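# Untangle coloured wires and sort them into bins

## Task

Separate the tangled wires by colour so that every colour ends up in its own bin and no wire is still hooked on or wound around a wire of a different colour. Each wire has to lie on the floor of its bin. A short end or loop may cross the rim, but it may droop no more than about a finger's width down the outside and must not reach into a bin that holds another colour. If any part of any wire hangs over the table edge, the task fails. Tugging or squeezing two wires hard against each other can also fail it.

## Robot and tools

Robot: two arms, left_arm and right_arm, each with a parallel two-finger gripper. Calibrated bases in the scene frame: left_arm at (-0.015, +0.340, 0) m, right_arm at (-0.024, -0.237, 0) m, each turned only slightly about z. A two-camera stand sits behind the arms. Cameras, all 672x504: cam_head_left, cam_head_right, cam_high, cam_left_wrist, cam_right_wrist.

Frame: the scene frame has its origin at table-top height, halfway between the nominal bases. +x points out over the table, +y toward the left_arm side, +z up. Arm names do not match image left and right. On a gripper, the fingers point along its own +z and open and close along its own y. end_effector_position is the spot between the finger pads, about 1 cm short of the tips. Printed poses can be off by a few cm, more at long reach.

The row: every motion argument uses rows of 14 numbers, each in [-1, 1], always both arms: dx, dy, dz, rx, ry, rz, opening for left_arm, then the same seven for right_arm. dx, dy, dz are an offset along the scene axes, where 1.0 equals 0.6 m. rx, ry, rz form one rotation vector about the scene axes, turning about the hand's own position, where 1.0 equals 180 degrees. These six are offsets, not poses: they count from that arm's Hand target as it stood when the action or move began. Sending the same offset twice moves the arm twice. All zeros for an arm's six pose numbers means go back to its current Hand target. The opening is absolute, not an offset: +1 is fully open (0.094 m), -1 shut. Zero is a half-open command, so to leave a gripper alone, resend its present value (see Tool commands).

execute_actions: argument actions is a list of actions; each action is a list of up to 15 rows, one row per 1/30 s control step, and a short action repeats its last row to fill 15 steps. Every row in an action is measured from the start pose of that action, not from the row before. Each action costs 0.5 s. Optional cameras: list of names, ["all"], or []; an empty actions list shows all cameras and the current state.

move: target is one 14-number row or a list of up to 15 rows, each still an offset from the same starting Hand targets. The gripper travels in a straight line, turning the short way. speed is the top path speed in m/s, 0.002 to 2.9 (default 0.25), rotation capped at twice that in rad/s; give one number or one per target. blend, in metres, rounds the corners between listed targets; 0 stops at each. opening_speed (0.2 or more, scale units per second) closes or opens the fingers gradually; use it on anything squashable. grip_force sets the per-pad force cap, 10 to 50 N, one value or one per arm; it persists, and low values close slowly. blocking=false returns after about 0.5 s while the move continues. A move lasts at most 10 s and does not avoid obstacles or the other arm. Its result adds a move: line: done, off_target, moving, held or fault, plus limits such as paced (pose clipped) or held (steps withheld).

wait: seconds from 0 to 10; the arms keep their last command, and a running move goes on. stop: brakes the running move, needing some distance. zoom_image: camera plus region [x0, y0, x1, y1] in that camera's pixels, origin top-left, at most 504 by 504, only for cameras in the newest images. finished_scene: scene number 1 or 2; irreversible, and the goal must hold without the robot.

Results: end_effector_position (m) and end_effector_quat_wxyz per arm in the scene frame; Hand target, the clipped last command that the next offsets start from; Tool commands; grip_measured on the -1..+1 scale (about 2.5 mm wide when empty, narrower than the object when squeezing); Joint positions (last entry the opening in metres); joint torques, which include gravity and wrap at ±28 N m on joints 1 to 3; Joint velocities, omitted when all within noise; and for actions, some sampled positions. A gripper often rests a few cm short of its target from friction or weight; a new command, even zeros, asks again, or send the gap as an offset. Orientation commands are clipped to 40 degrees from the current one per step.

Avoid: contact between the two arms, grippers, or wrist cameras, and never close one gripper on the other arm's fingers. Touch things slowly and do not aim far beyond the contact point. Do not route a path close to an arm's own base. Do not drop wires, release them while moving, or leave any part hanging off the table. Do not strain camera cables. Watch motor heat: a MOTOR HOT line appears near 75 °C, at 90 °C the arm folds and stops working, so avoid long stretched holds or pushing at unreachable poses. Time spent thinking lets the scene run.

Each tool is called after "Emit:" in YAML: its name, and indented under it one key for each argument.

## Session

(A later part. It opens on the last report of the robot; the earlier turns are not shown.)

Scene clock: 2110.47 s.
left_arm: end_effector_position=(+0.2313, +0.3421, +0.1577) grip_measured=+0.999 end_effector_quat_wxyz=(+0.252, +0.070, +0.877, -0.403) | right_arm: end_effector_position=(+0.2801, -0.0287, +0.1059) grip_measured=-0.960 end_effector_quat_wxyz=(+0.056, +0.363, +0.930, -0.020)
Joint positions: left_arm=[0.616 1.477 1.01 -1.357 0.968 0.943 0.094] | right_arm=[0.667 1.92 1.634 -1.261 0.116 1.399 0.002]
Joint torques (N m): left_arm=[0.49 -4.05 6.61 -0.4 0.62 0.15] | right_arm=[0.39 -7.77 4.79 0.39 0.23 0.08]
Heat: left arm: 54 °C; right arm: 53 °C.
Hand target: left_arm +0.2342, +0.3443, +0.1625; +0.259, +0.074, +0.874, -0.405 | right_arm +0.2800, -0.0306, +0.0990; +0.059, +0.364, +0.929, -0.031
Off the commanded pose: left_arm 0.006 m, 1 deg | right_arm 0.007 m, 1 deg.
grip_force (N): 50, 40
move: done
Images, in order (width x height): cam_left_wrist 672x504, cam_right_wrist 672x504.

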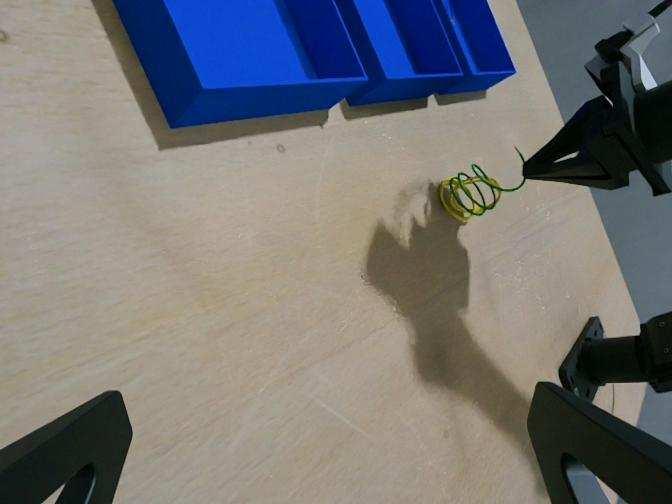

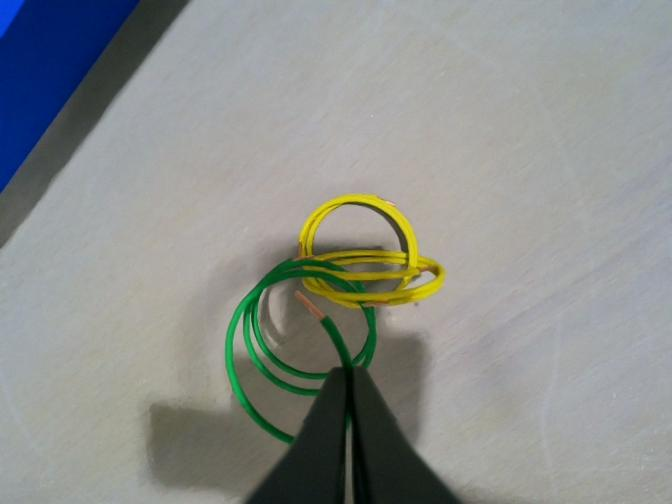

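Emit:
move:
  target:
    - [0,0,0,0,0,0,1,0.045,-0.02,0,0,0,0.37,-0.99]
    - [0,0,0,0,0,0,1,0.085,0.01,0,0,0,0.74,-0.99]
    - [0,0,0,0,0,0,1,0.07,0.05,0,0,0,-0.92,-0.99]
  speed: [0.3,0.3,0.3]
  blend: [0.01,0.01,0]
  cameras: ["cam_right_wrist","cam_left_wrist"]

Emit:
zoom_image:
  camera: "cam_right_wrist"
  region: [140, 140, 440, 420]

Emit:
zoom_image:
  camera: "cam_left_wrist"
  region: [400, 60, 620, 240]

Scene clock: 2132.23 s.
left_arm: end_effector_position=(+0.2313, +0.3421, +0.1577) grip_measured=+0.999 end_effector_quat_wxyz=(+0.252, +0.070, +0.877, -0.403) | right_arm: end_effector_position=(+0.3218, -0.0044, +0.1008) grip_measured=-0.960 end_effector_quat_wxyz=(-0.024, +0.964, -0.260, -0.053)
Joint positions: left_arm=[0.616 1.477 1.01 -1.357 0.968 0.943 0.094] | right_arm=[0.555 2.197 2.026 -1.44 -0.11 -2.073 0.002]
Joint torques (N m): left_arm=[0.61 -4.1 6.61 -0.35 0.57 0.19] | right_arm=[0.51 -8.96 8.29 -0.05 -0.16 -0.09]
Heat: left arm: 54 °C; right arm: 51 °C.
Hand target: left_arm +0.2342, +0.3443, +0.1625; +0.259, +0.074, +0.874, -0.405 | right_arm +0.3220, -0.0006, +0.0991; -0.023, +0.967, -0.245, -0.063
Off the commanded pose: left_arm 0.006 m, 1 deg | right_arm 0.004 m, 2 deg.
joint sent to its limit (right arm) — joint 6 (wrist roll), lower limit. The joint targets still meet the commanded pose.
grip_force (N): 50, 40
move: done
Images, in order (width x height): cam_left_wrist 672x504, cam_right_wrist 672x504.

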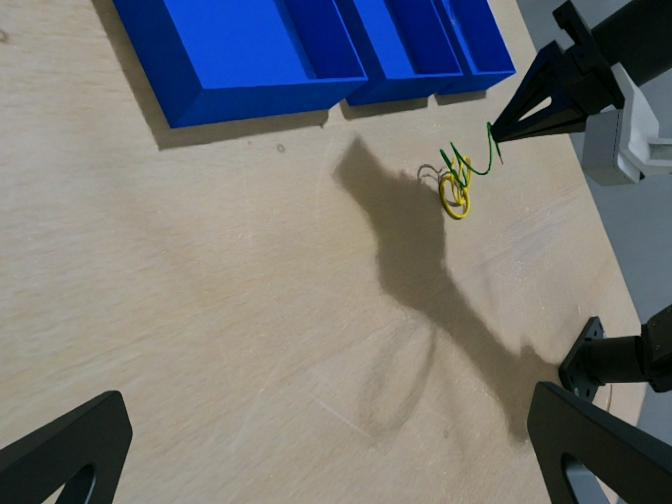

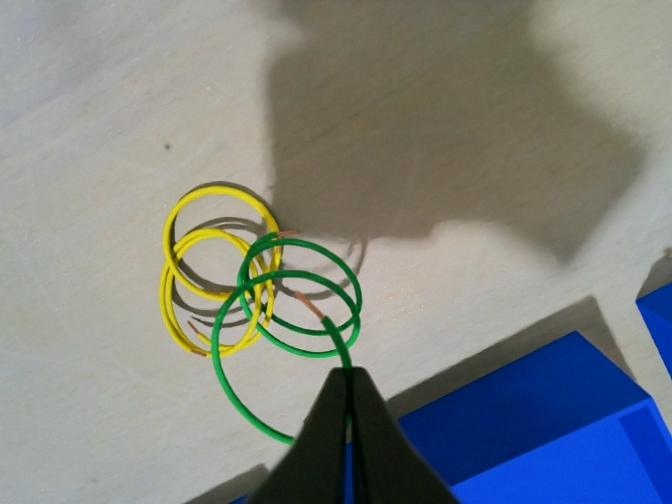

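Scaled by 1.680 from the camera's 672x504 image, which has a finer 960x720 frame.

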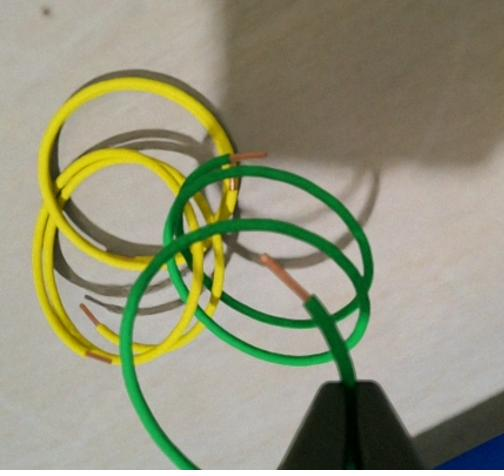

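Scaled by 2.291 from the camera's 672x504 image, which has a finer 960x720 frame.

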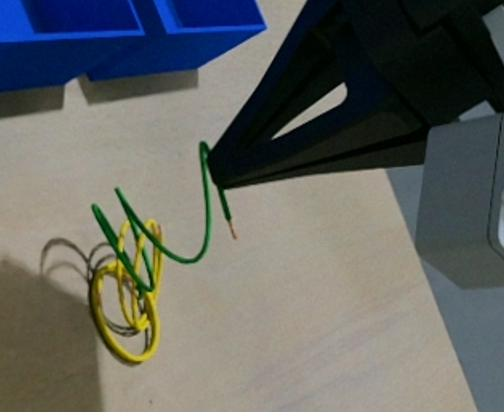

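Emit:
move:
  target:
    - [0,0,0,0,0,0,1,0,0,0.19,0,0,-0.0,-0.99]
    - [0,0,0,0,0,0,1,-0.03,-0.0,0.19,0,0,-0.365,-0.99]
    - [0,0,0,0,0,0,1,-0.05,-0.02,0.19,0,0,-0.73,-0.99]
    - [0,0,0,0,0,0,1,-0.07,-0.05,0.19,0,0,0.92,-0.99]
  speed: [0.15,0.35,0.35,0.35]
  blend: [0.02,0.02,0.02,0]
  cameras: ["cam_right_wrist"]

Emit:
move:
  target:
    - [0,0,0,0,0,0,1,0,0,-0.19,0,0,0,-0.99]
  speed: [0.12]
  cameras: ["cam_right_wrist","cam_left_wrist"]

Emit:
zoom_image:
  camera: "cam_right_wrist"
  region: [140, 140, 440, 420]

Scene clock: 2158.33 s.
left_arm: end_effector_position=(+0.2313, +0.3421, +0.1577) grip_measured=+0.999 end_effector_quat_wxyz=(+0.252, +0.070, +0.877, -0.403) | right_arm: end_effector_position=(+0.2857, -0.0248, +0.2038) grip_measured=-0.960 end_effector_quat_wxyz=(+0.080, +0.359, +0.930, +0.020)
Joint positions: left_arm=[0.616 1.477 1.01 -1.357 0.968 0.943 0.094] | right_arm=[0.666 1.911 2.01 -1.552 0.116 1.385 0.002]
Joint torques (N m): left_arm=[0.72 -4.05 6.63 -0.36 0.57 0.18] | right_arm=[0.51 -11.59 4.27 0.4 0.25 0.07]
Heat: left arm: 54 °C; right arm: 50 °C.
Hand target: left_arm +0.2342, +0.3443, +0.1625; +0.259, +0.074, +0.874, -0.405 | right_arm +0.2800, -0.0306, +0.2130; +0.059, +0.364, +0.929, -0.031
Off the commanded pose: left_arm 0.006 m, 1 deg | right_arm 0.012 m, 6 deg.
joint sent to its limit (right arm) — joint 4 (wrist pitch), lower limit. The joint targets are off in orientation, not in position.
grip_force (N): 50, 40
move: off_target (right_arm)
Images, in order (width x height): cam_right_wrist 672x504.

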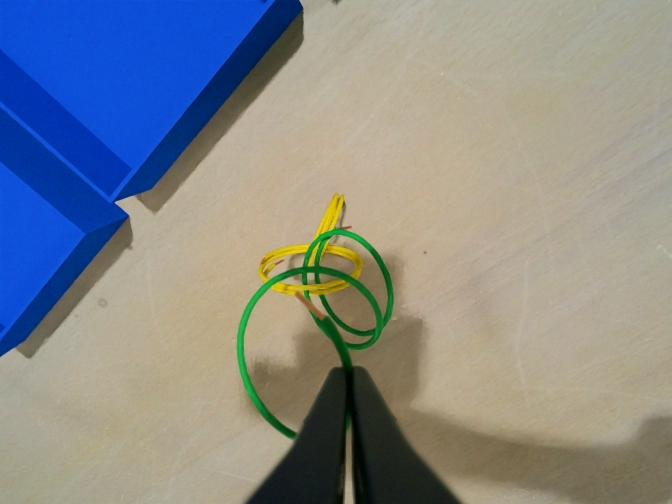

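Scene clock: 2159.97 s.
left_arm: end_effector_position=(+0.2313, +0.3421, +0.1577) grip_measured=+0.999 end_effector_quat_wxyz=(+0.252, +0.070, +0.877, -0.403) | right_arm: end_effector_position=(+0.2806, -0.0287, +0.1071) grip_measured=-0.960 end_effector_quat_wxyz=(+0.057, +0.364, +0.930, -0.018)
Joint positions: left_arm=[0.616 1.477 1.01 -1.357 0.968 0.943 0.094] | right_arm=[0.666 1.918 1.635 -1.261 0.116 1.399 0.002]
Joint torques (N m): left_arm=[0.49 -4.12 6.72 -0.36 0.55 0.13] | right_arm=[0.46 -7.56 4.68 0.39 0.22 0.08]
Heat: left arm: 54 °C; right arm: 50 °C.
Hand target: left_arm +0.2342, +0.3443, +0.1625; +0.259, +0.074, +0.874, -0.405 | right_arm +0.2800, -0.0305, +0.0990; +0.059, +0.364, +0.929, -0.031
Off the commanded pose: left_arm 0.006 m, 1 deg | right_arm 0.008 m, 1 deg.
grip_force (N): 50, 40
move: done
Images, in order (width x height): cam_left_wrist 672x504, cam_right_wrist 672x504.

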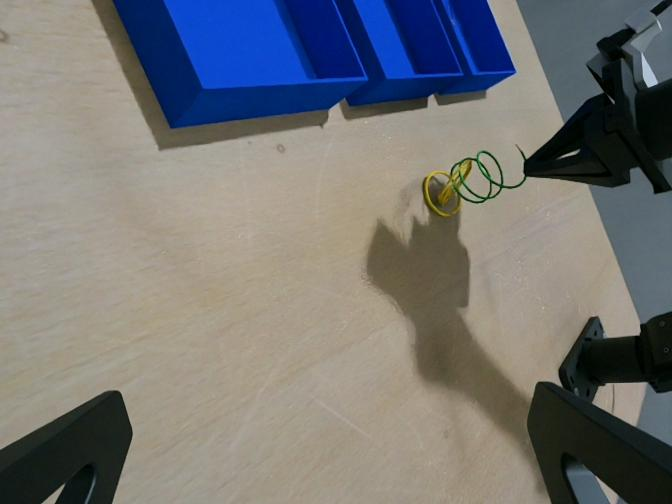

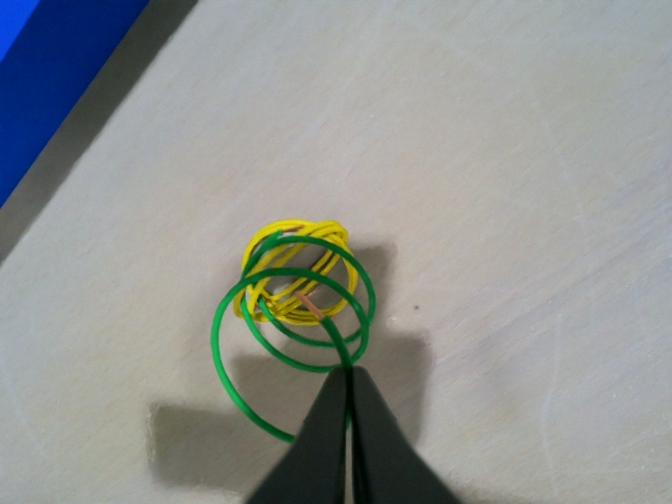

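Scaled by 1.680 from the camera's 672x504 image, which has a finer 960x720 frame.

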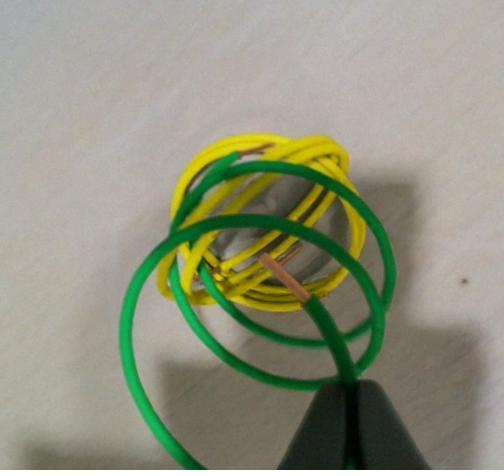

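Emit:
move:
  target:
    - [0,0,0,0,0,0,1,0.04,0.045,0,0,0,0,-0.99]
    - [0,0,0,0,0,0,1,0.085,0.025,0,0,0,0.37,-0.99]
    - [0,0,0,0,0,0,1,0.125,0.055,0,0,0,0.74,-0.99]
    - [0,0,0,0,0,0,1,0.11,0.095,0,0,0,-0.92,-0.99]
  speed: [0.15,0.3,0.3,0.3]
  blend: [0.01,0.01,0.01,0]
  cameras: ["cam_right_wrist","cam_left_wrist"]

Emit:
zoom_image:
  camera: "cam_right_wrist"
  region: [140, 140, 440, 420]

Emit:
zoom_image:
  camera: "cam_left_wrist"
  region: [400, 60, 620, 240]

Scene clock: 2181.90 s.
left_arm: end_effector_position=(+0.2313, +0.3421, +0.1577) grip_measured=+0.999 end_effector_quat_wxyz=(+0.252, +0.070, +0.877, -0.403) | right_arm: end_effector_position=(+0.3478, +0.0216, +0.1022) grip_measured=-0.960 end_effector_quat_wxyz=(-0.032, +0.966, -0.252, -0.046)
Joint positions: left_arm=[0.616 1.477 1.01 -1.357 0.968 0.943 0.094] | right_arm=[0.574 2.37 2.324 -1.541 -0.111 -2.069 0.002]
Joint torques (N m): left_arm=[0.66 -4.27 6.41 -0.39 0.55 0.12] | right_arm=[0.55 -9.98 8.17 -0.01 -0.26 -0.09]
Heat: left arm: 54 °C; right arm: 49 °C.
Hand target: left_arm +0.2342, +0.3443, +0.1625; +0.259, +0.074, +0.874, -0.405 | right_arm +0.3460, +0.0265, +0.0990; -0.023, +0.967, -0.245, -0.063
Off the commanded pose: left_arm 0.006 m, 1 deg | right_arm 0.006 m, 2 deg.
joint sent to its limit (right arm) — joint 4 (wrist pitch), lower limit. The joint targets still meet the commanded pose.
grip_force (N): 50, 40
move: done
Images, in order (width x height): cam_left_wrist 672x504, cam_right_wrist 672x504.

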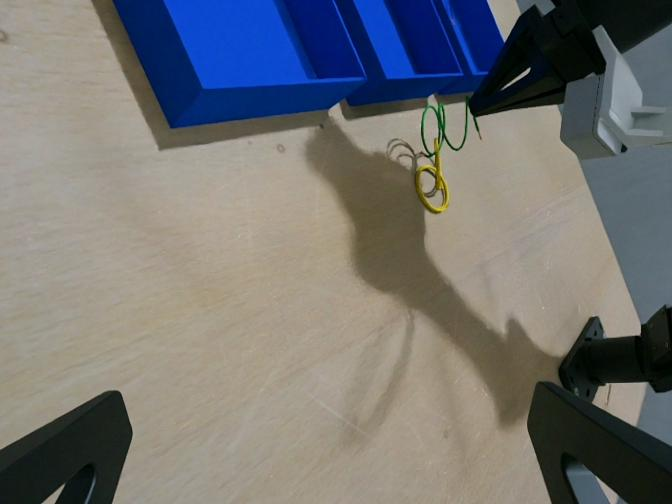

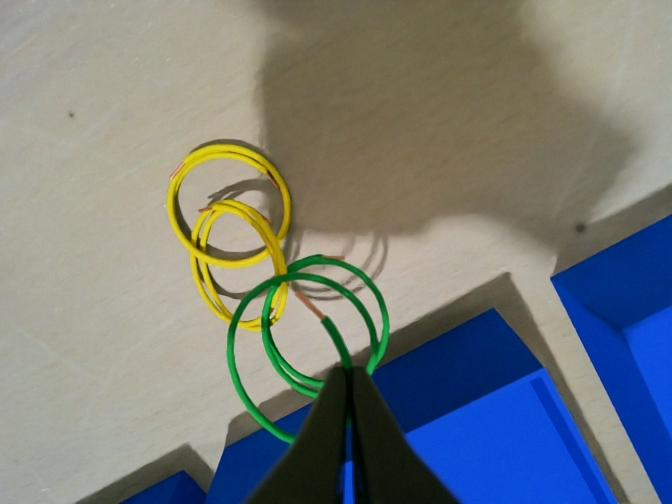

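Scaled by 1.680 from the camera's 672x504 image, which has a finer 960x720 frame.

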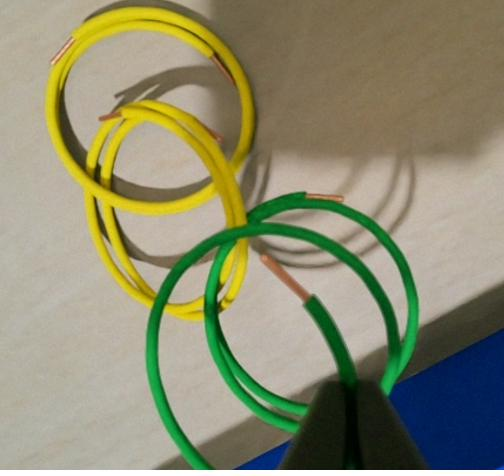

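Scaled by 2.291 from the camera's 672x504 image, which has a finer 960x720 frame.

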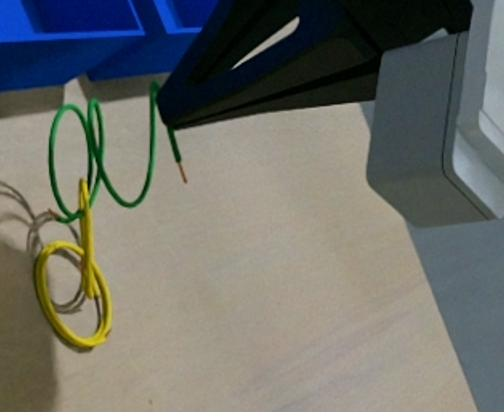

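Emit:
move:
  target:
    - [0,0,0,0,0,0,1,0,0,0.19,0,0,-0.0,-0.99]
    - [0,0,0,0,0,0,1,-0.03,-0.0,0.19,0,0,-0.365,-0.99]
    - [0,0,0,0,0,0,1,-0.07,-0.05,0.19,0,0,-0.73,-0.99]
    - [0,0,0,0,0,0,1,-0.13,-0.10,0.19,0,0,0.92,-0.99]
  speed: [0.15,0.35,0.35,0.35]
  blend: [0.02,0.02,0.02,0]
  cameras: ["cam_right_wrist"]

Emit:
move:
  target:
    - [0,0,0,0,0,0,1,0,0,-0.19,0,0,0,-0.99]
  speed: [0.12]
  cameras: ["cam_right_wrist","cam_left_wrist"]

Emit:
zoom_image:
  camera: "cam_right_wrist"
  region: [140, 140, 440, 420]

Scene clock: 2206.00 s.
left_arm: end_effector_position=(+0.2313, +0.3421, +0.1577) grip_measured=+0.999 end_effector_quat_wxyz=(+0.252, +0.070, +0.877, -0.403) | right_arm: end_effector_position=(+0.2733, -0.0281, +0.2048) grip_measured=-0.960 end_effector_quat_wxyz=(+0.077, +0.359, +0.930, +0.017)
Joint positions: left_arm=[0.616 1.477 1.01 -1.357 0.968 0.943 0.094] | right_arm=[0.68 1.87 1.96 -1.554 0.116 1.4 0.002]
Joint torques (N m): left_arm=[0.72 -4.25 6.6 -0.36 0.6 0.16] | right_arm=[0.57 -11.04 4.26 0.39 0.26 0.07]
Heat: left arm: 54 °C; right arm: 52 °C.
Hand target: left_arm +0.2342, +0.3443, +0.1625; +0.259, +0.074, +0.874, -0.405 | right_arm +0.2680, -0.0335, +0.2130; +0.059, +0.364, +0.929, -0.031
Off the commanded pose: left_arm 0.006 m, 1 deg | right_arm 0.011 m, 6 deg.
joint sent to its limit (right arm) — joint 4 (wrist pitch), lower limit. The joint targets are off in orientation, not in position.
grip_force (N): 50, 40
move: off_target (right_arm)
Images, in order (width x height): cam_right_wrist 672x504.

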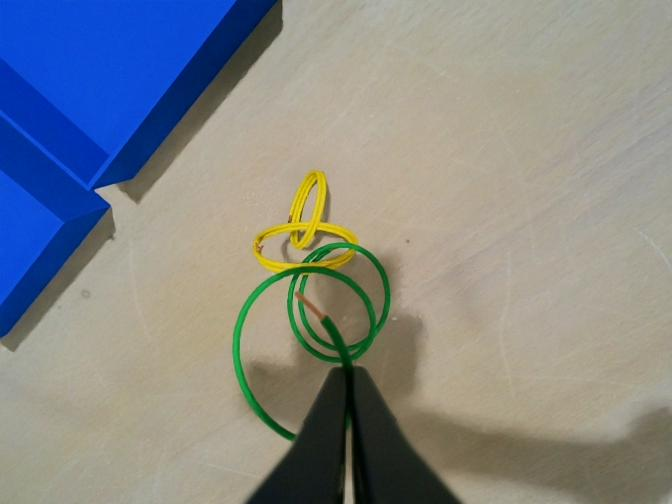

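Scene clock: 2207.63 s.
left_arm: end_effector_position=(+0.2313, +0.3421, +0.1577) grip_measured=+0.999 end_effector_quat_wxyz=(+0.252, +0.070, +0.877, -0.403) | right_arm: end_effector_position=(+0.2688, -0.0317, +0.1068) grip_measured=-0.960 end_effector_quat_wxyz=(+0.056, +0.364, +0.930, -0.018)
Joint positions: left_arm=[0.616 1.477 1.01 -1.357 0.968 0.943 0.094] | right_arm=[0.68 1.875 1.578 -1.248 0.116 1.413 0.002]
Joint torques (N m): left_arm=[0.4 -4.18 6.57 -0.38 0.56 0.13] | right_arm=[0.53 -7.2 4.66 0.4 0.23 0.08]
Heat: left arm: 54 °C; right arm: 52 °C.
Hand target: left_arm +0.2342, +0.3443, +0.1625; +0.259, +0.074, +0.874, -0.405 | right_arm +0.2680, -0.0334, +0.0990; +0.059, +0.364, +0.929, -0.031
Off the commanded pose: left_arm 0.006 m, 1 deg | right_arm 0.008 m, 1 deg.
grip_force (N): 50, 40
move: done
Images, in order (width x height): cam_left_wrist 672x504, cam_right_wrist 672x504.

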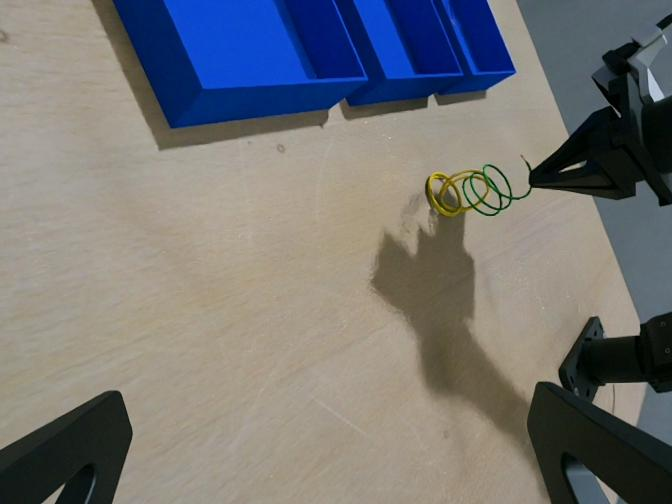

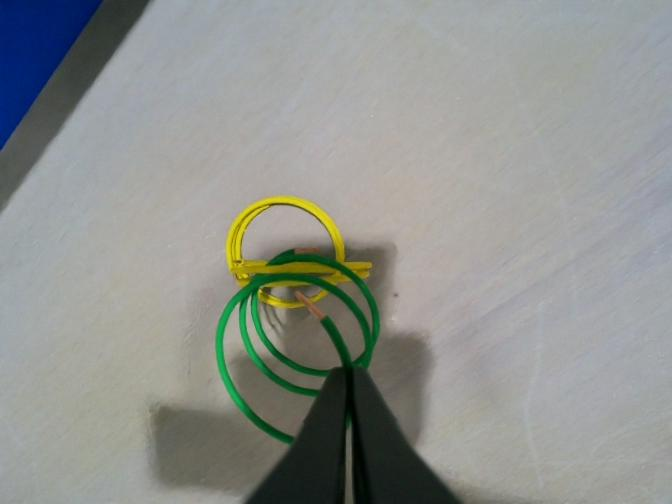

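Scaled by 1.680 from the camera's 672x504 image, which has a finer 960x720 frame.

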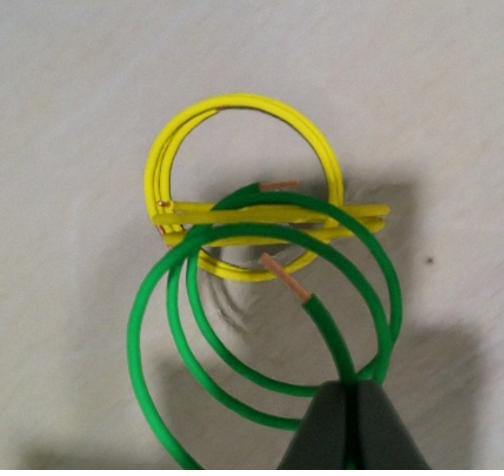

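Emit:
move:
  target:
    - [0,0,0,0,0,0,1,0.0,0.1,0,0,0,0,-0.99]
  speed: [0.12]
  cameras: ["cam_right_wrist"]

Emit:
zoom_image:
  camera: "cam_right_wrist"
  region: [140, 140, 440, 420]

Scene clock: 2237.10 s.
left_arm: end_effector_position=(+0.2313, +0.3421, +0.1577) grip_measured=+0.999 end_effector_quat_wxyz=(+0.252, +0.070, +0.877, -0.403) | right_arm: end_effector_position=(+0.2632, +0.0255, +0.0984) grip_measured=-0.960 end_effector_quat_wxyz=(+0.053, +0.361, +0.931, -0.025)
Joint positions: left_arm=[0.616 1.477 1.01 -1.357 0.968 0.943 0.094] | right_arm=[0.804 2.034 1.766 -1.307 0.117 1.533 0.002]
Joint torques (N m): left_arm=[0.49 -4.18 6.72 -0.37 0.56 0.14] | right_arm=[0.05 -7.95 8.44 0.07 0.21 0.09]
Heat: left arm: 54 °C; right arm: 50 °C.
Hand target: left_arm +0.2342, +0.3443, +0.1625; +0.259, +0.074, +0.874, -0.405 | right_arm +0.2680, +0.0266, +0.0990; +0.059, +0.364, +0.929, -0.031
Off the commanded pose: left_arm 0.006 m, 1 deg | right_arm 0.005 m, 1 deg.
grip_force (N): 50, 40
move: done
Images, in order (width x height): cam_right_wrist 672x504.

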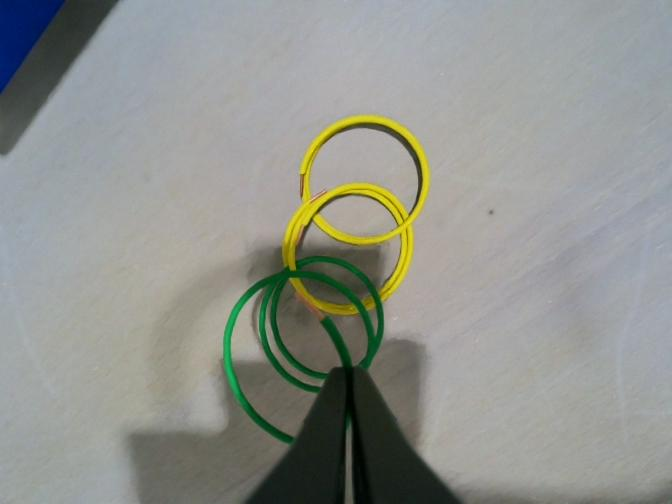

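Scaled by 1.680 from the camera's 672x504 image, which has a finer 960x720 frame.

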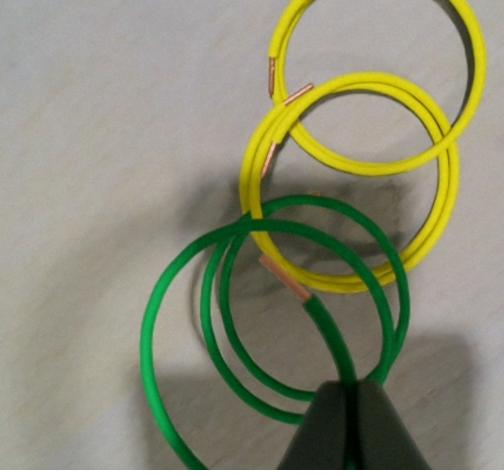

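Emit:
move:
  target:
    - [0,0,0,0,0,0,1,0.03,-0.0,0,0,0,0.35,-0.99]
  speed: [0.25]
  cameras: ["cam_right_wrist"]

Emit:
zoom_image:
  camera: "cam_right_wrist"
  region: [140, 140, 440, 420]

Scene clock: 2251.37 s.
left_arm: end_effector_position=(+0.2313, +0.3421, +0.1577) grip_measured=+0.999 end_effector_quat_wxyz=(+0.252, +0.070, +0.877, -0.403) | right_arm: end_effector_position=(+0.2854, +0.0277, +0.0875) grip_measured=-0.960 end_effector_quat_wxyz=(+0.053, -0.176, +0.983, -0.009)
Joint positions: left_arm=[0.616 1.477 1.01 -1.357 0.968 0.943 0.094] | right_arm=[0.749 2.024 1.708 -1.174 0.071 0.381 0.002]
Joint torques (N m): left_arm=[0.61 -4.18 6.54 -0.32 0.56 0.12] | right_arm=[-0.53 -13.26 4.52 0.58 -0.1 -0.07]
Heat: left arm: 54 °C; right arm: 49 °C.
Hand target: left_arm +0.2342, +0.3443, +0.1625; +0.259, +0.074, +0.874, -0.405 | right_arm +0.2860, +0.0266, +0.0990; +0.066, -0.175, +0.982, +0.005
Off the commanded pose: left_arm 0.006 m, 1 deg | right_arm 0.012 m, 2 deg.
grip_force (N): 50, 40
move: off_target (right_arm)
Images, in order (width x height): cam_right_wrist 672x504.

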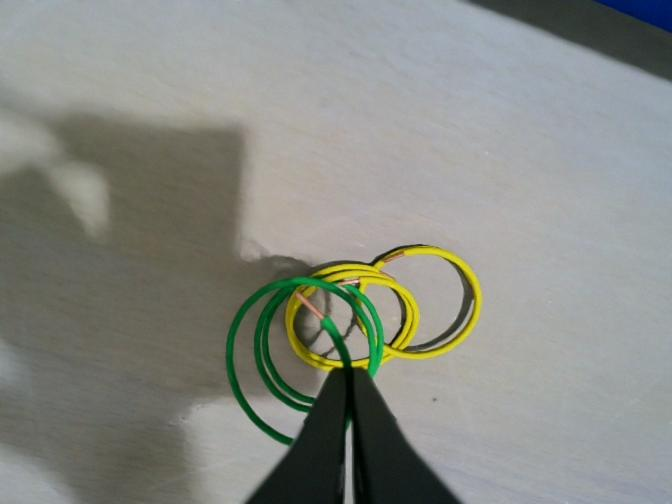

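Scaled by 1.680 from the camera's 672x504 image, which has a finer 960x720 frame.

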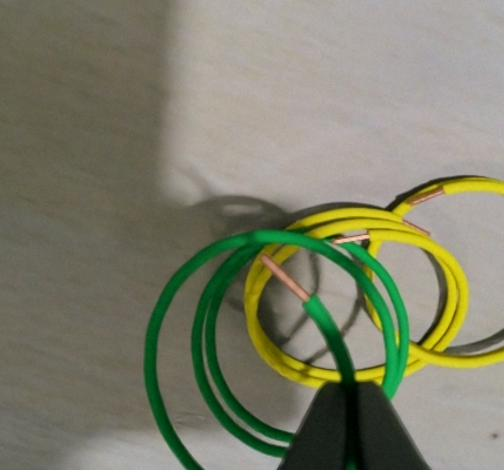

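Emit:
move:
  target:
    - [0,0,0,0,0,0,1,0.03,0.05,0.0,0,0,0.33,-0.99]
  speed: [0.25]
  cameras: ["cam_right_wrist","cam_left_wrist"]

Emit:
zoom_image:
  camera: "cam_right_wrist"
  region: [140, 140, 440, 420]

Emit:
zoom_image:
  camera: "cam_left_wrist"
  region: [380, 80, 580, 240]

Scene clock: 2263.57 s.
left_arm: end_effector_position=(+0.2313, +0.3421, +0.1577) grip_measured=+0.999 end_effector_quat_wxyz=(+0.252, +0.070, +0.877, -0.403) | right_arm: end_effector_position=(+0.2998, +0.0529, +0.0988) grip_measured=-0.960 end_effector_quat_wxyz=(+0.055, -0.638, +0.767, +0.028)
Joint positions: left_arm=[0.616 1.477 1.01 -1.357 0.968 0.943 0.094] | right_arm=[0.717 2.107 1.874 -1.227 -0.055 -0.679 0.002]
Joint torques (N m): left_arm=[0.47 -4.21 6.68 -0.4 0.58 0.16] | right_arm=[-0.58 -8.68 8.79 0.37 -0.29 -0.07]
Heat: left arm: 54 °C; right arm: 49 °C.
Hand target: left_arm +0.2342, +0.3443, +0.1625; +0.259, +0.074, +0.874, -0.405 | right_arm +0.3040, +0.0565, +0.0989; +0.055, -0.639, +0.767, +0.037
Off the commanded pose: left_arm 0.006 m, 1 deg | right_arm 0.006 m, 1 deg.
grip_force (N): 50, 40
move: done
Images, in order (width x height): cam_left_wrist 672x504, cam_right_wrist 672x504.

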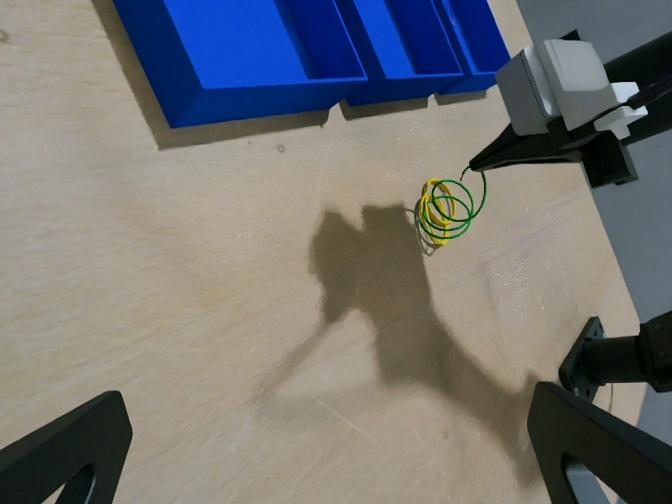

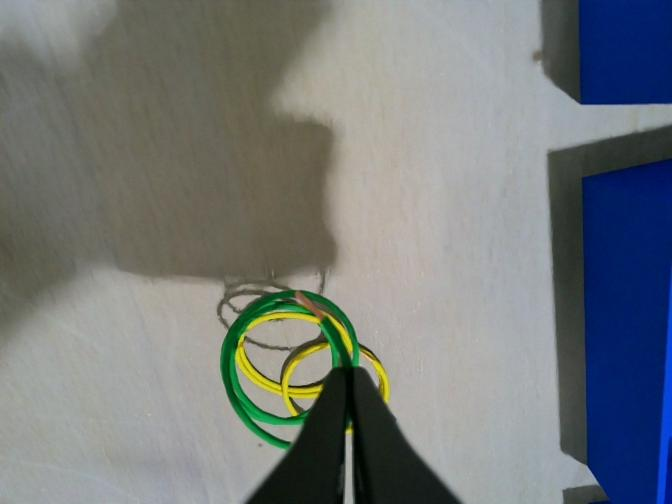

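Scaled by 1.680 from the camera's 672x504 image, which has a finer 960x720 frame.

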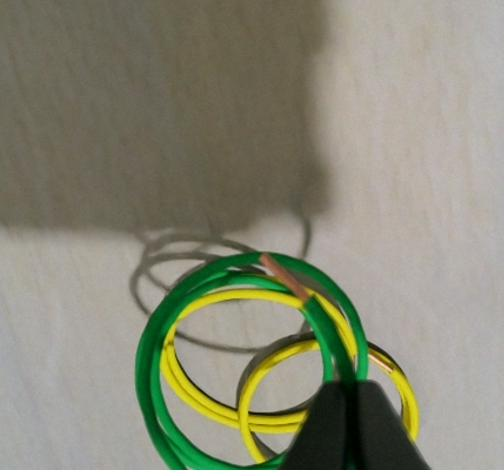

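Scaled by 2.520 from the camera's 672x504 image, which has a finer 960x720 frame.

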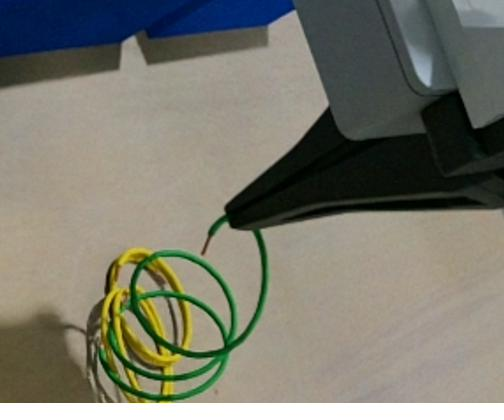

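Continue 60° more then lift.

Emit:
move:
  target:
    - [0,0,0,0,0,0,1,-0.01,0.06,0.0,0,0,0.36,-0.99]
    - [0,0,0,0,0,0,1,-0.01,0.06,0.17,0,0,0.36,-0.99]
  speed: [0.25,0.1]
  cameras: ["cam_right_wrist","cam_left_wrist"]

Emit:
zoom_image:
  camera: "cam_right_wrist"
  region: [140, 140, 440, 420]

Emit:
zoom_image:
  camera: "cam_left_wrist"
  region: [380, 60, 580, 240]

Scene clock: 2278.17 s.
left_arm: end_effector_position=(+0.2313, +0.3421, +0.1577) grip_measured=+0.999 end_effector_quat_wxyz=(+0.252, +0.070, +0.877, -0.403) | right_arm: end_effector_position=(+0.3038, +0.0892, +0.1781) grip_measured=-0.960 end_effector_quat_wxyz=(-0.108, +0.944, -0.311, -0.005)
Joint positions: left_arm=[0.616 1.477 1.01 -1.357 0.968 0.943 0.094] | right_arm=[0.748 2.241 2.399 -1.544 -0.115 -1.757 0.002]
Joint torques (N m): left_arm=[0.58 -4.18 6.79 -0.38 0.62 0.13] | right_arm=[0.43 -14 7.87 0.45 -0.37 0.06]
Heat: left arm: 54 °C; right arm: 50 °C.
Hand target: left_arm +0.2342, +0.3443, +0.1625; +0.259, +0.074, +0.874, -0.405 | right_arm +0.2980, +0.0926, +0.2010; -0.027, +0.950, -0.305, -0.061
Off the commanded pose: left_arm 0.006 m, 1 deg | right_arm 0.024 m, 11 deg.
joint sent to its limit (right arm) — joint 4 (wrist pitch), lower limit. The joint targets are off in orientation, not in position.
grip_force (N): 50, 40
move: off_target (right_arm)
Images, in order (width x height): cam_left_wrist 672x504, cam_right_wrist 672x504.

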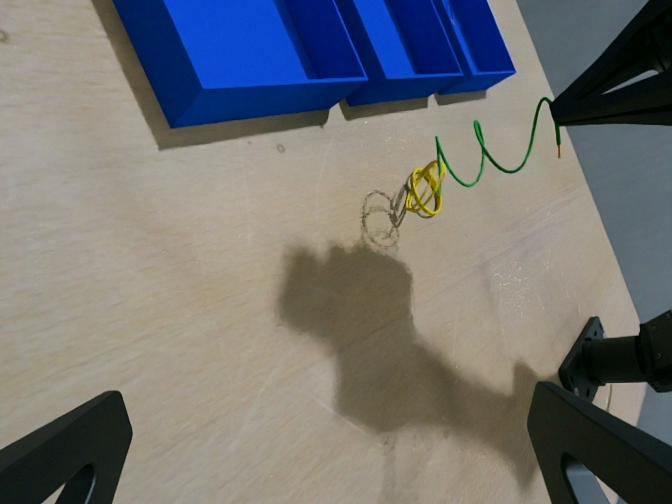

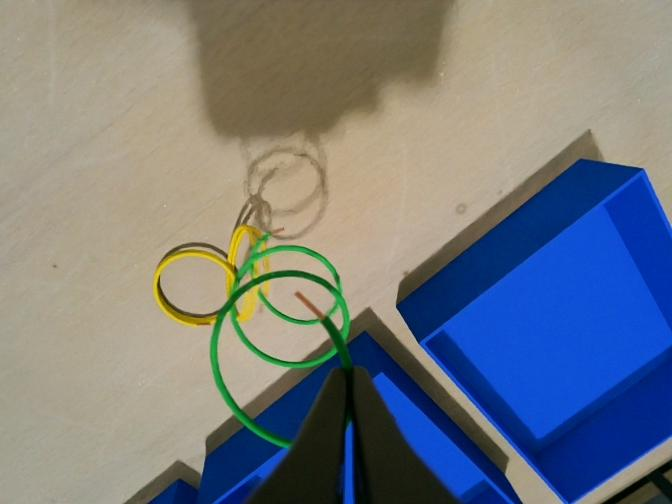

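Scaled by 1.680 from the camera's 672x504 image, which has a finer 960x720 frame.

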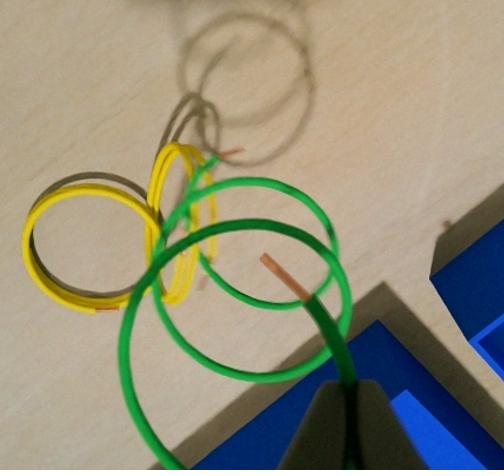

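Scaled by 2.520 from the camera's 672x504 image, which has a finer 960x720 frame.

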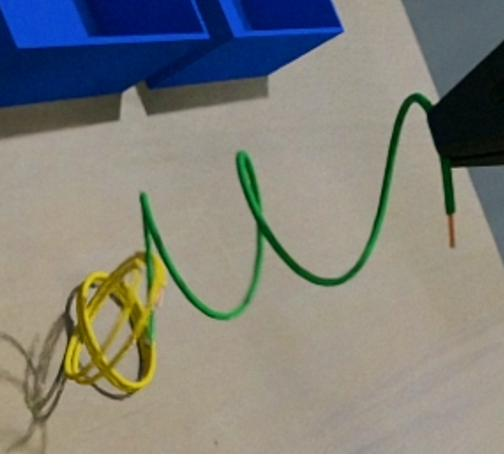

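Emit:
move:
  target:
    - [0,0,0,0,0,0,1,-0.0,0.0,0.06,0,0,0,-0.99]
  speed: [0.08]
  cameras: ["cam_right_wrist","cam_left_wrist"]

Emit:
zoom_image:
  camera: "cam_right_wrist"
  region: [140, 140, 440, 420]

Emit:
zoom_image:
  camera: "cam_left_wrist"
  region: [380, 60, 580, 240]

Scene clock: 2290.43 s.
left_arm: end_effector_position=(+0.2313, +0.3421, +0.1577) grip_measured=+0.999 end_effector_quat_wxyz=(+0.252, +0.070, +0.877, -0.403) | right_arm: end_effector_position=(+0.3048, +0.0908, +0.2103) grip_measured=-0.960 end_effector_quat_wxyz=(-0.146, +0.939, -0.312, +0.014)
Joint positions: left_arm=[0.616 1.477 1.01 -1.357 0.968 0.943 0.094] | right_arm=[0.748 2.194 2.44 -1.545 -0.118 -1.746 0.002]
Joint torques (N m): left_arm=[0.55 -4.31 6.74 -0.38 0.58 0.15] | right_arm=[0.32 -14.17 8.05 0.63 -0.37 0.07]
Heat: left arm: 54 °C; right arm: 54 °C.
Hand target: left_arm +0.2342, +0.3443, +0.1625; +0.259, +0.074, +0.874, -0.405 | right_arm +0.2980, +0.0926, +0.2370; -0.027, +0.950, -0.305, -0.061
Off the commanded pose: left_arm 0.006 m, 1 deg | right_arm 0.028 m, 16 deg.
joint sent to its limit (right arm) — joint 4 (wrist pitch), lower limit. The joint targets are off in orientation, not in position.
grip_force (N): 50, 40
move: off_target (right_arm)
Images, in order (width x height): cam_left_wrist 672x504, cam_right_wrist 672x504.

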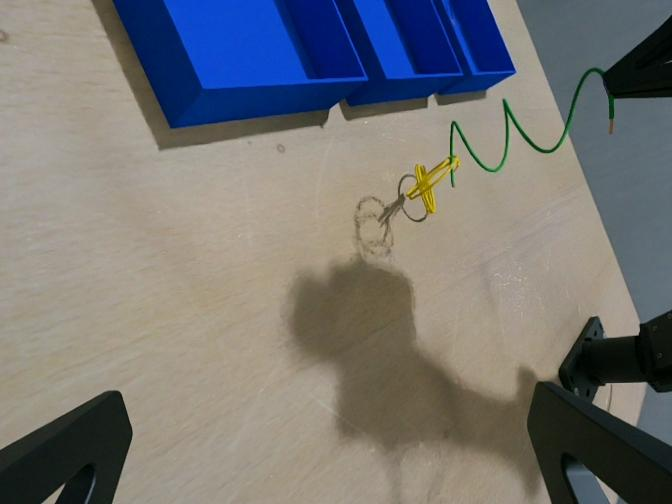

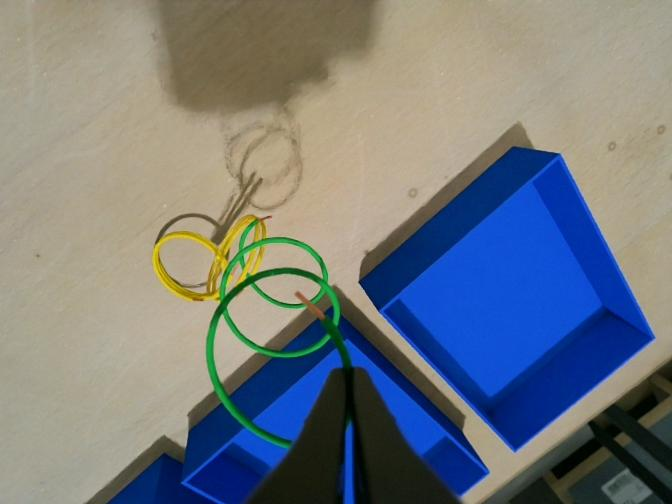

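Scaled by 1.680 from the camera's 672x504 image, which has a finer 960x720 frame.

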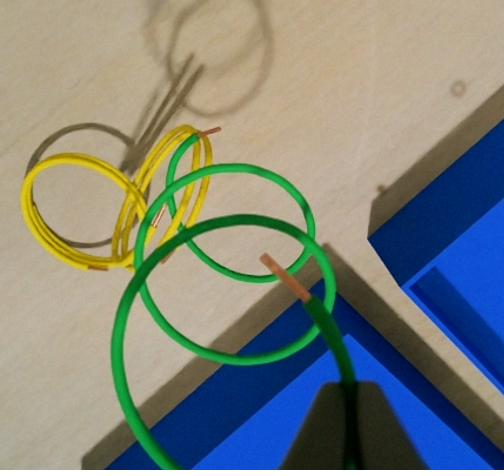

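Scaled by 2.520 from the camera's 672x504 image, which has a finer 960x720 frame.

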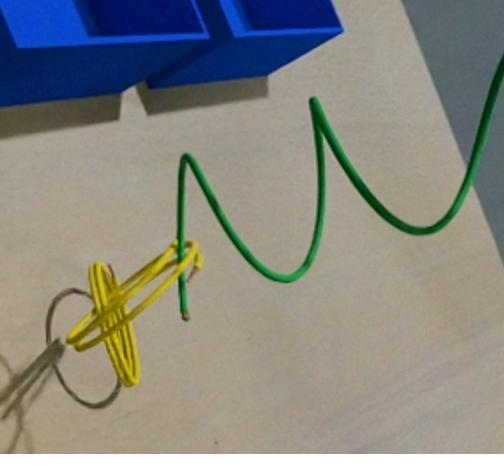

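Emit:
move:
  target:
    - [0,0,0,0,0,0,1,-0.0,-0.0,0.0,0,0,-0.35,-0.99]
    - [0,0,0,0,0,0,1,-0.02,-0.05,0.0,0,0,-0.7,-0.99]
    - [0,0,0,0,0,0,1,-0.04,-0.18,0.0,0,0,0.95,-0.99]
  speed: [0.35,0.35,0.35]
  blend: [0.02,0.02,0]
  cameras: []

Emit:
move:
  target:
    - [0,0,0,0,0,0,1,0,0,-0.2,0,0,0,-0.99]
    - [0,0,0,0,0,0,1,0,0.1,-0.2,0,0,0,-0.99]
  speed: [0.12]
  cameras: ["cam_right_wrist","cam_left_wrist"]

Emit:
zoom_image:
  camera: "cam_right_wrist"
  region: [180, 100, 460, 400]

Emit:
zoom_image:
  camera: "cam_left_wrist"
  region: [380, 60, 580, 240]

Scene clock: 2310.43 s.
left_arm: end_effector_position=(+0.2313, +0.3421, +0.1577) grip_measured=+0.999 end_effector_quat_wxyz=(+0.252, +0.070, +0.877, -0.403) | right_arm: end_effector_position=(+0.2768, -0.0062, +0.2289) grip_measured=-0.960 end_effector_quat_wxyz=(+0.100, +0.364, +0.924, +0.058)
Joint positions: left_arm=[0.616 1.477 1.01 -1.357 0.968 0.943 0.094] | right_arm=[0.722 1.877 2.058 -1.554 0.122 1.449 0.002]
Joint torques (N m): left_arm=[0.7 -4.27 6.53 -0.34 0.62 0.22] | right_arm=[-0.47 -11.02 4.23 0.58 0.22 0.07]
Motor temperatures (°C): left_arm=[33 37 54 32 33 33 34] | right_arm=[31 59 46 35 34 32 37]
Heat: left arm: 54 °C; right arm: 59 °C.
Hand target: left_arm +0.2342, +0.3443, +0.1625; +0.259, +0.074, +0.874, -0.405 | right_arm +0.2740, -0.0155, +0.2370; +0.058, +0.379, +0.923, -0.032
Off the commanded pose: left_arm 0.006 m, 1 deg | right_arm 0.013 m, 11 deg.
joint sent to its limit (right arm) — joint 4 (wrist pitch), lower limit. The joint targets are off in orientation, not in position.
grip_force (N): 50, 40
move: off_target (right_arm)
No camera images: "cameras" was empty.

speed must be one number or one for each of the 2 targets, got a list of 1; nothing of the call was run

Scaled by 1.680 from the camera's 672x504 image, which has a finer 960x720 frame.
This view is cut from an older image: the scene may have changed since it was taken.

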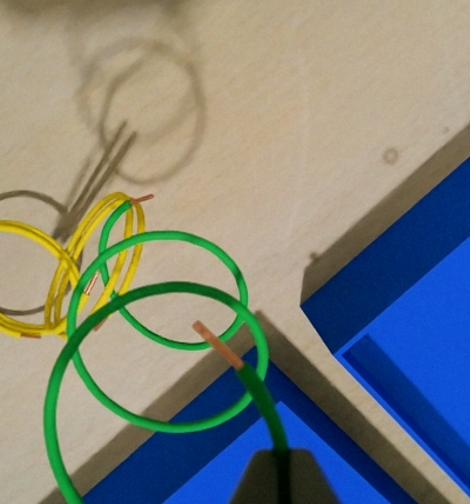

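Scaled by 2.520 from the camera's 672x504 image, which has a finer 960x720 frame.
This view is cut from an older image: the scene may have changed since it was taken.

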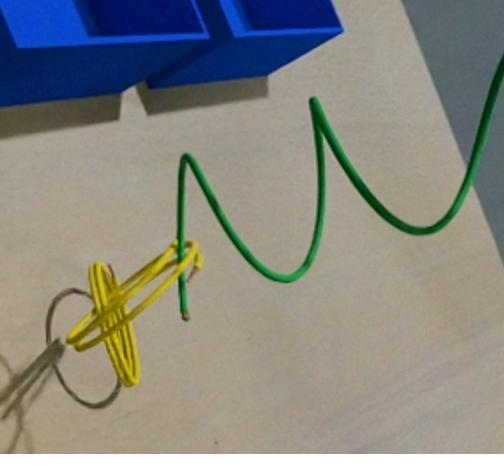

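Emit:
move:
  target:
    - [0,0,0,0,0,0,1,0,0,-0.2,0,0,0,-0.99]
    - [0,0,0,0,0,0,1,0,0.1,-0.2,0,0,0,-0.99]
  speed: 0.12
  cameras: ["cam_right_wrist","cam_left_wrist"]

Emit:
zoom_image:
  camera: "cam_right_wrist"
  region: [180, 100, 460, 400]

Emit:
zoom_image:
  camera: "cam_left_wrist"
  region: [380, 60, 580, 240]

Scene clock: 2322.90 s.
left_arm: end_effector_position=(+0.2313, +0.3421, +0.1577) grip_measured=+0.999 end_effector_quat_wxyz=(+0.252, +0.070, +0.877, -0.403) | right_arm: end_effector_position=(+0.2700, +0.0436, +0.1174) grip_measured=-0.960 end_effector_quat_wxyz=(+0.055, +0.375, +0.925, -0.027)
Joint positions: left_arm=[0.616 1.477 1.01 -1.357 0.968 0.943 0.094] | right_arm=[0.826 2.119 1.969 -1.431 0.122 1.585 0.002]
Joint torques (N m): left_arm=[0.61 -4.21 6.64 -0.33 0.53 0.13] | right_arm=[-0.05 -8.53 8.4 0.07 0.14 0.09]
Motor temperatures (°C): left_arm=[33 37 54 32 33 33 34] | right_arm=[31 55 45 35 34 32 37]
Heat: left arm: 54 °C; right arm: 55 °C.
Hand target: left_arm +0.2342, +0.3443, +0.1625; +0.259, +0.074, +0.874, -0.405 | right_arm +0.2740, +0.0446, +0.1170; +0.058, +0.379, +0.923, -0.032
Off the commanded pose: left_arm 0.006 m, 1 deg | right_arm 0.004 m, 1 deg.
grip_force (N): 50, 40
move: done
Images, in order (width x height): cam_left_wrist 672x504, cam_right_wrist 672x504.

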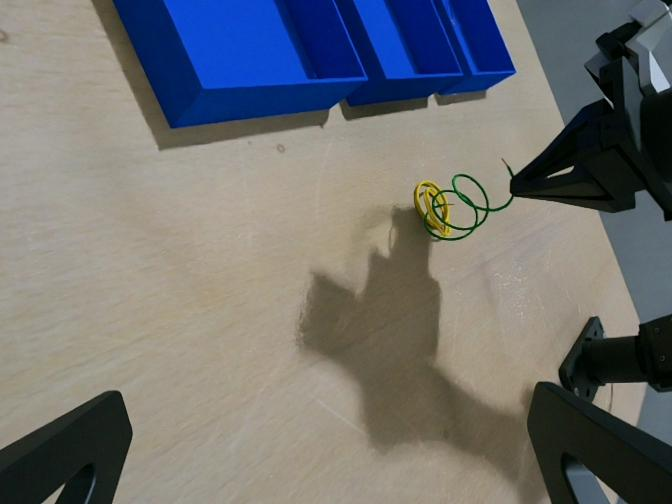

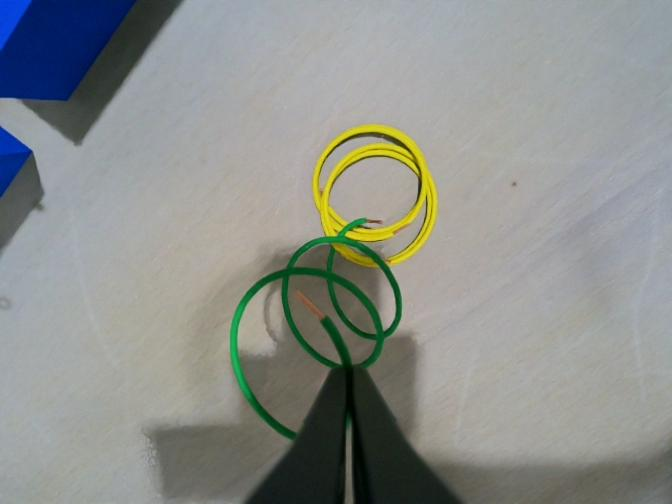

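Scaled by 1.680 from the camera's 672x504 image, which has a finer 960x720 frame.

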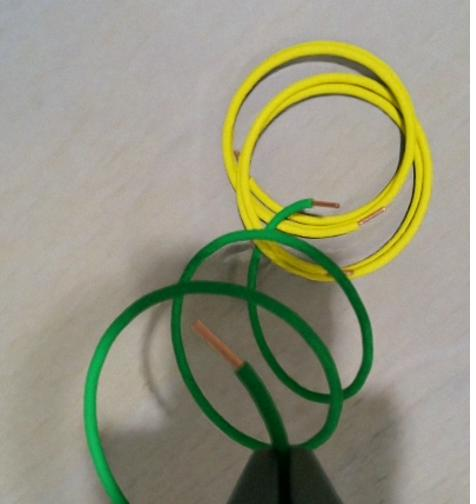

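Scaled by 2.520 from the camera's 672x504 image, which has a finer 960x720 frame.

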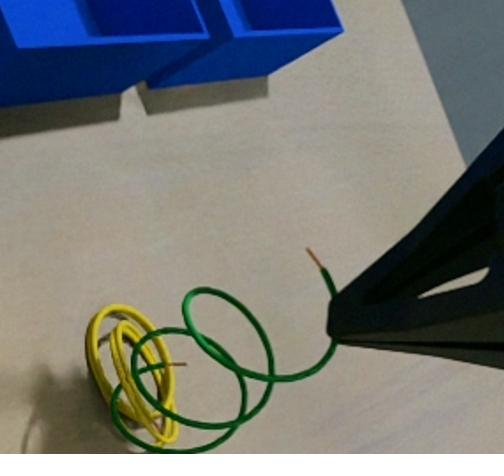

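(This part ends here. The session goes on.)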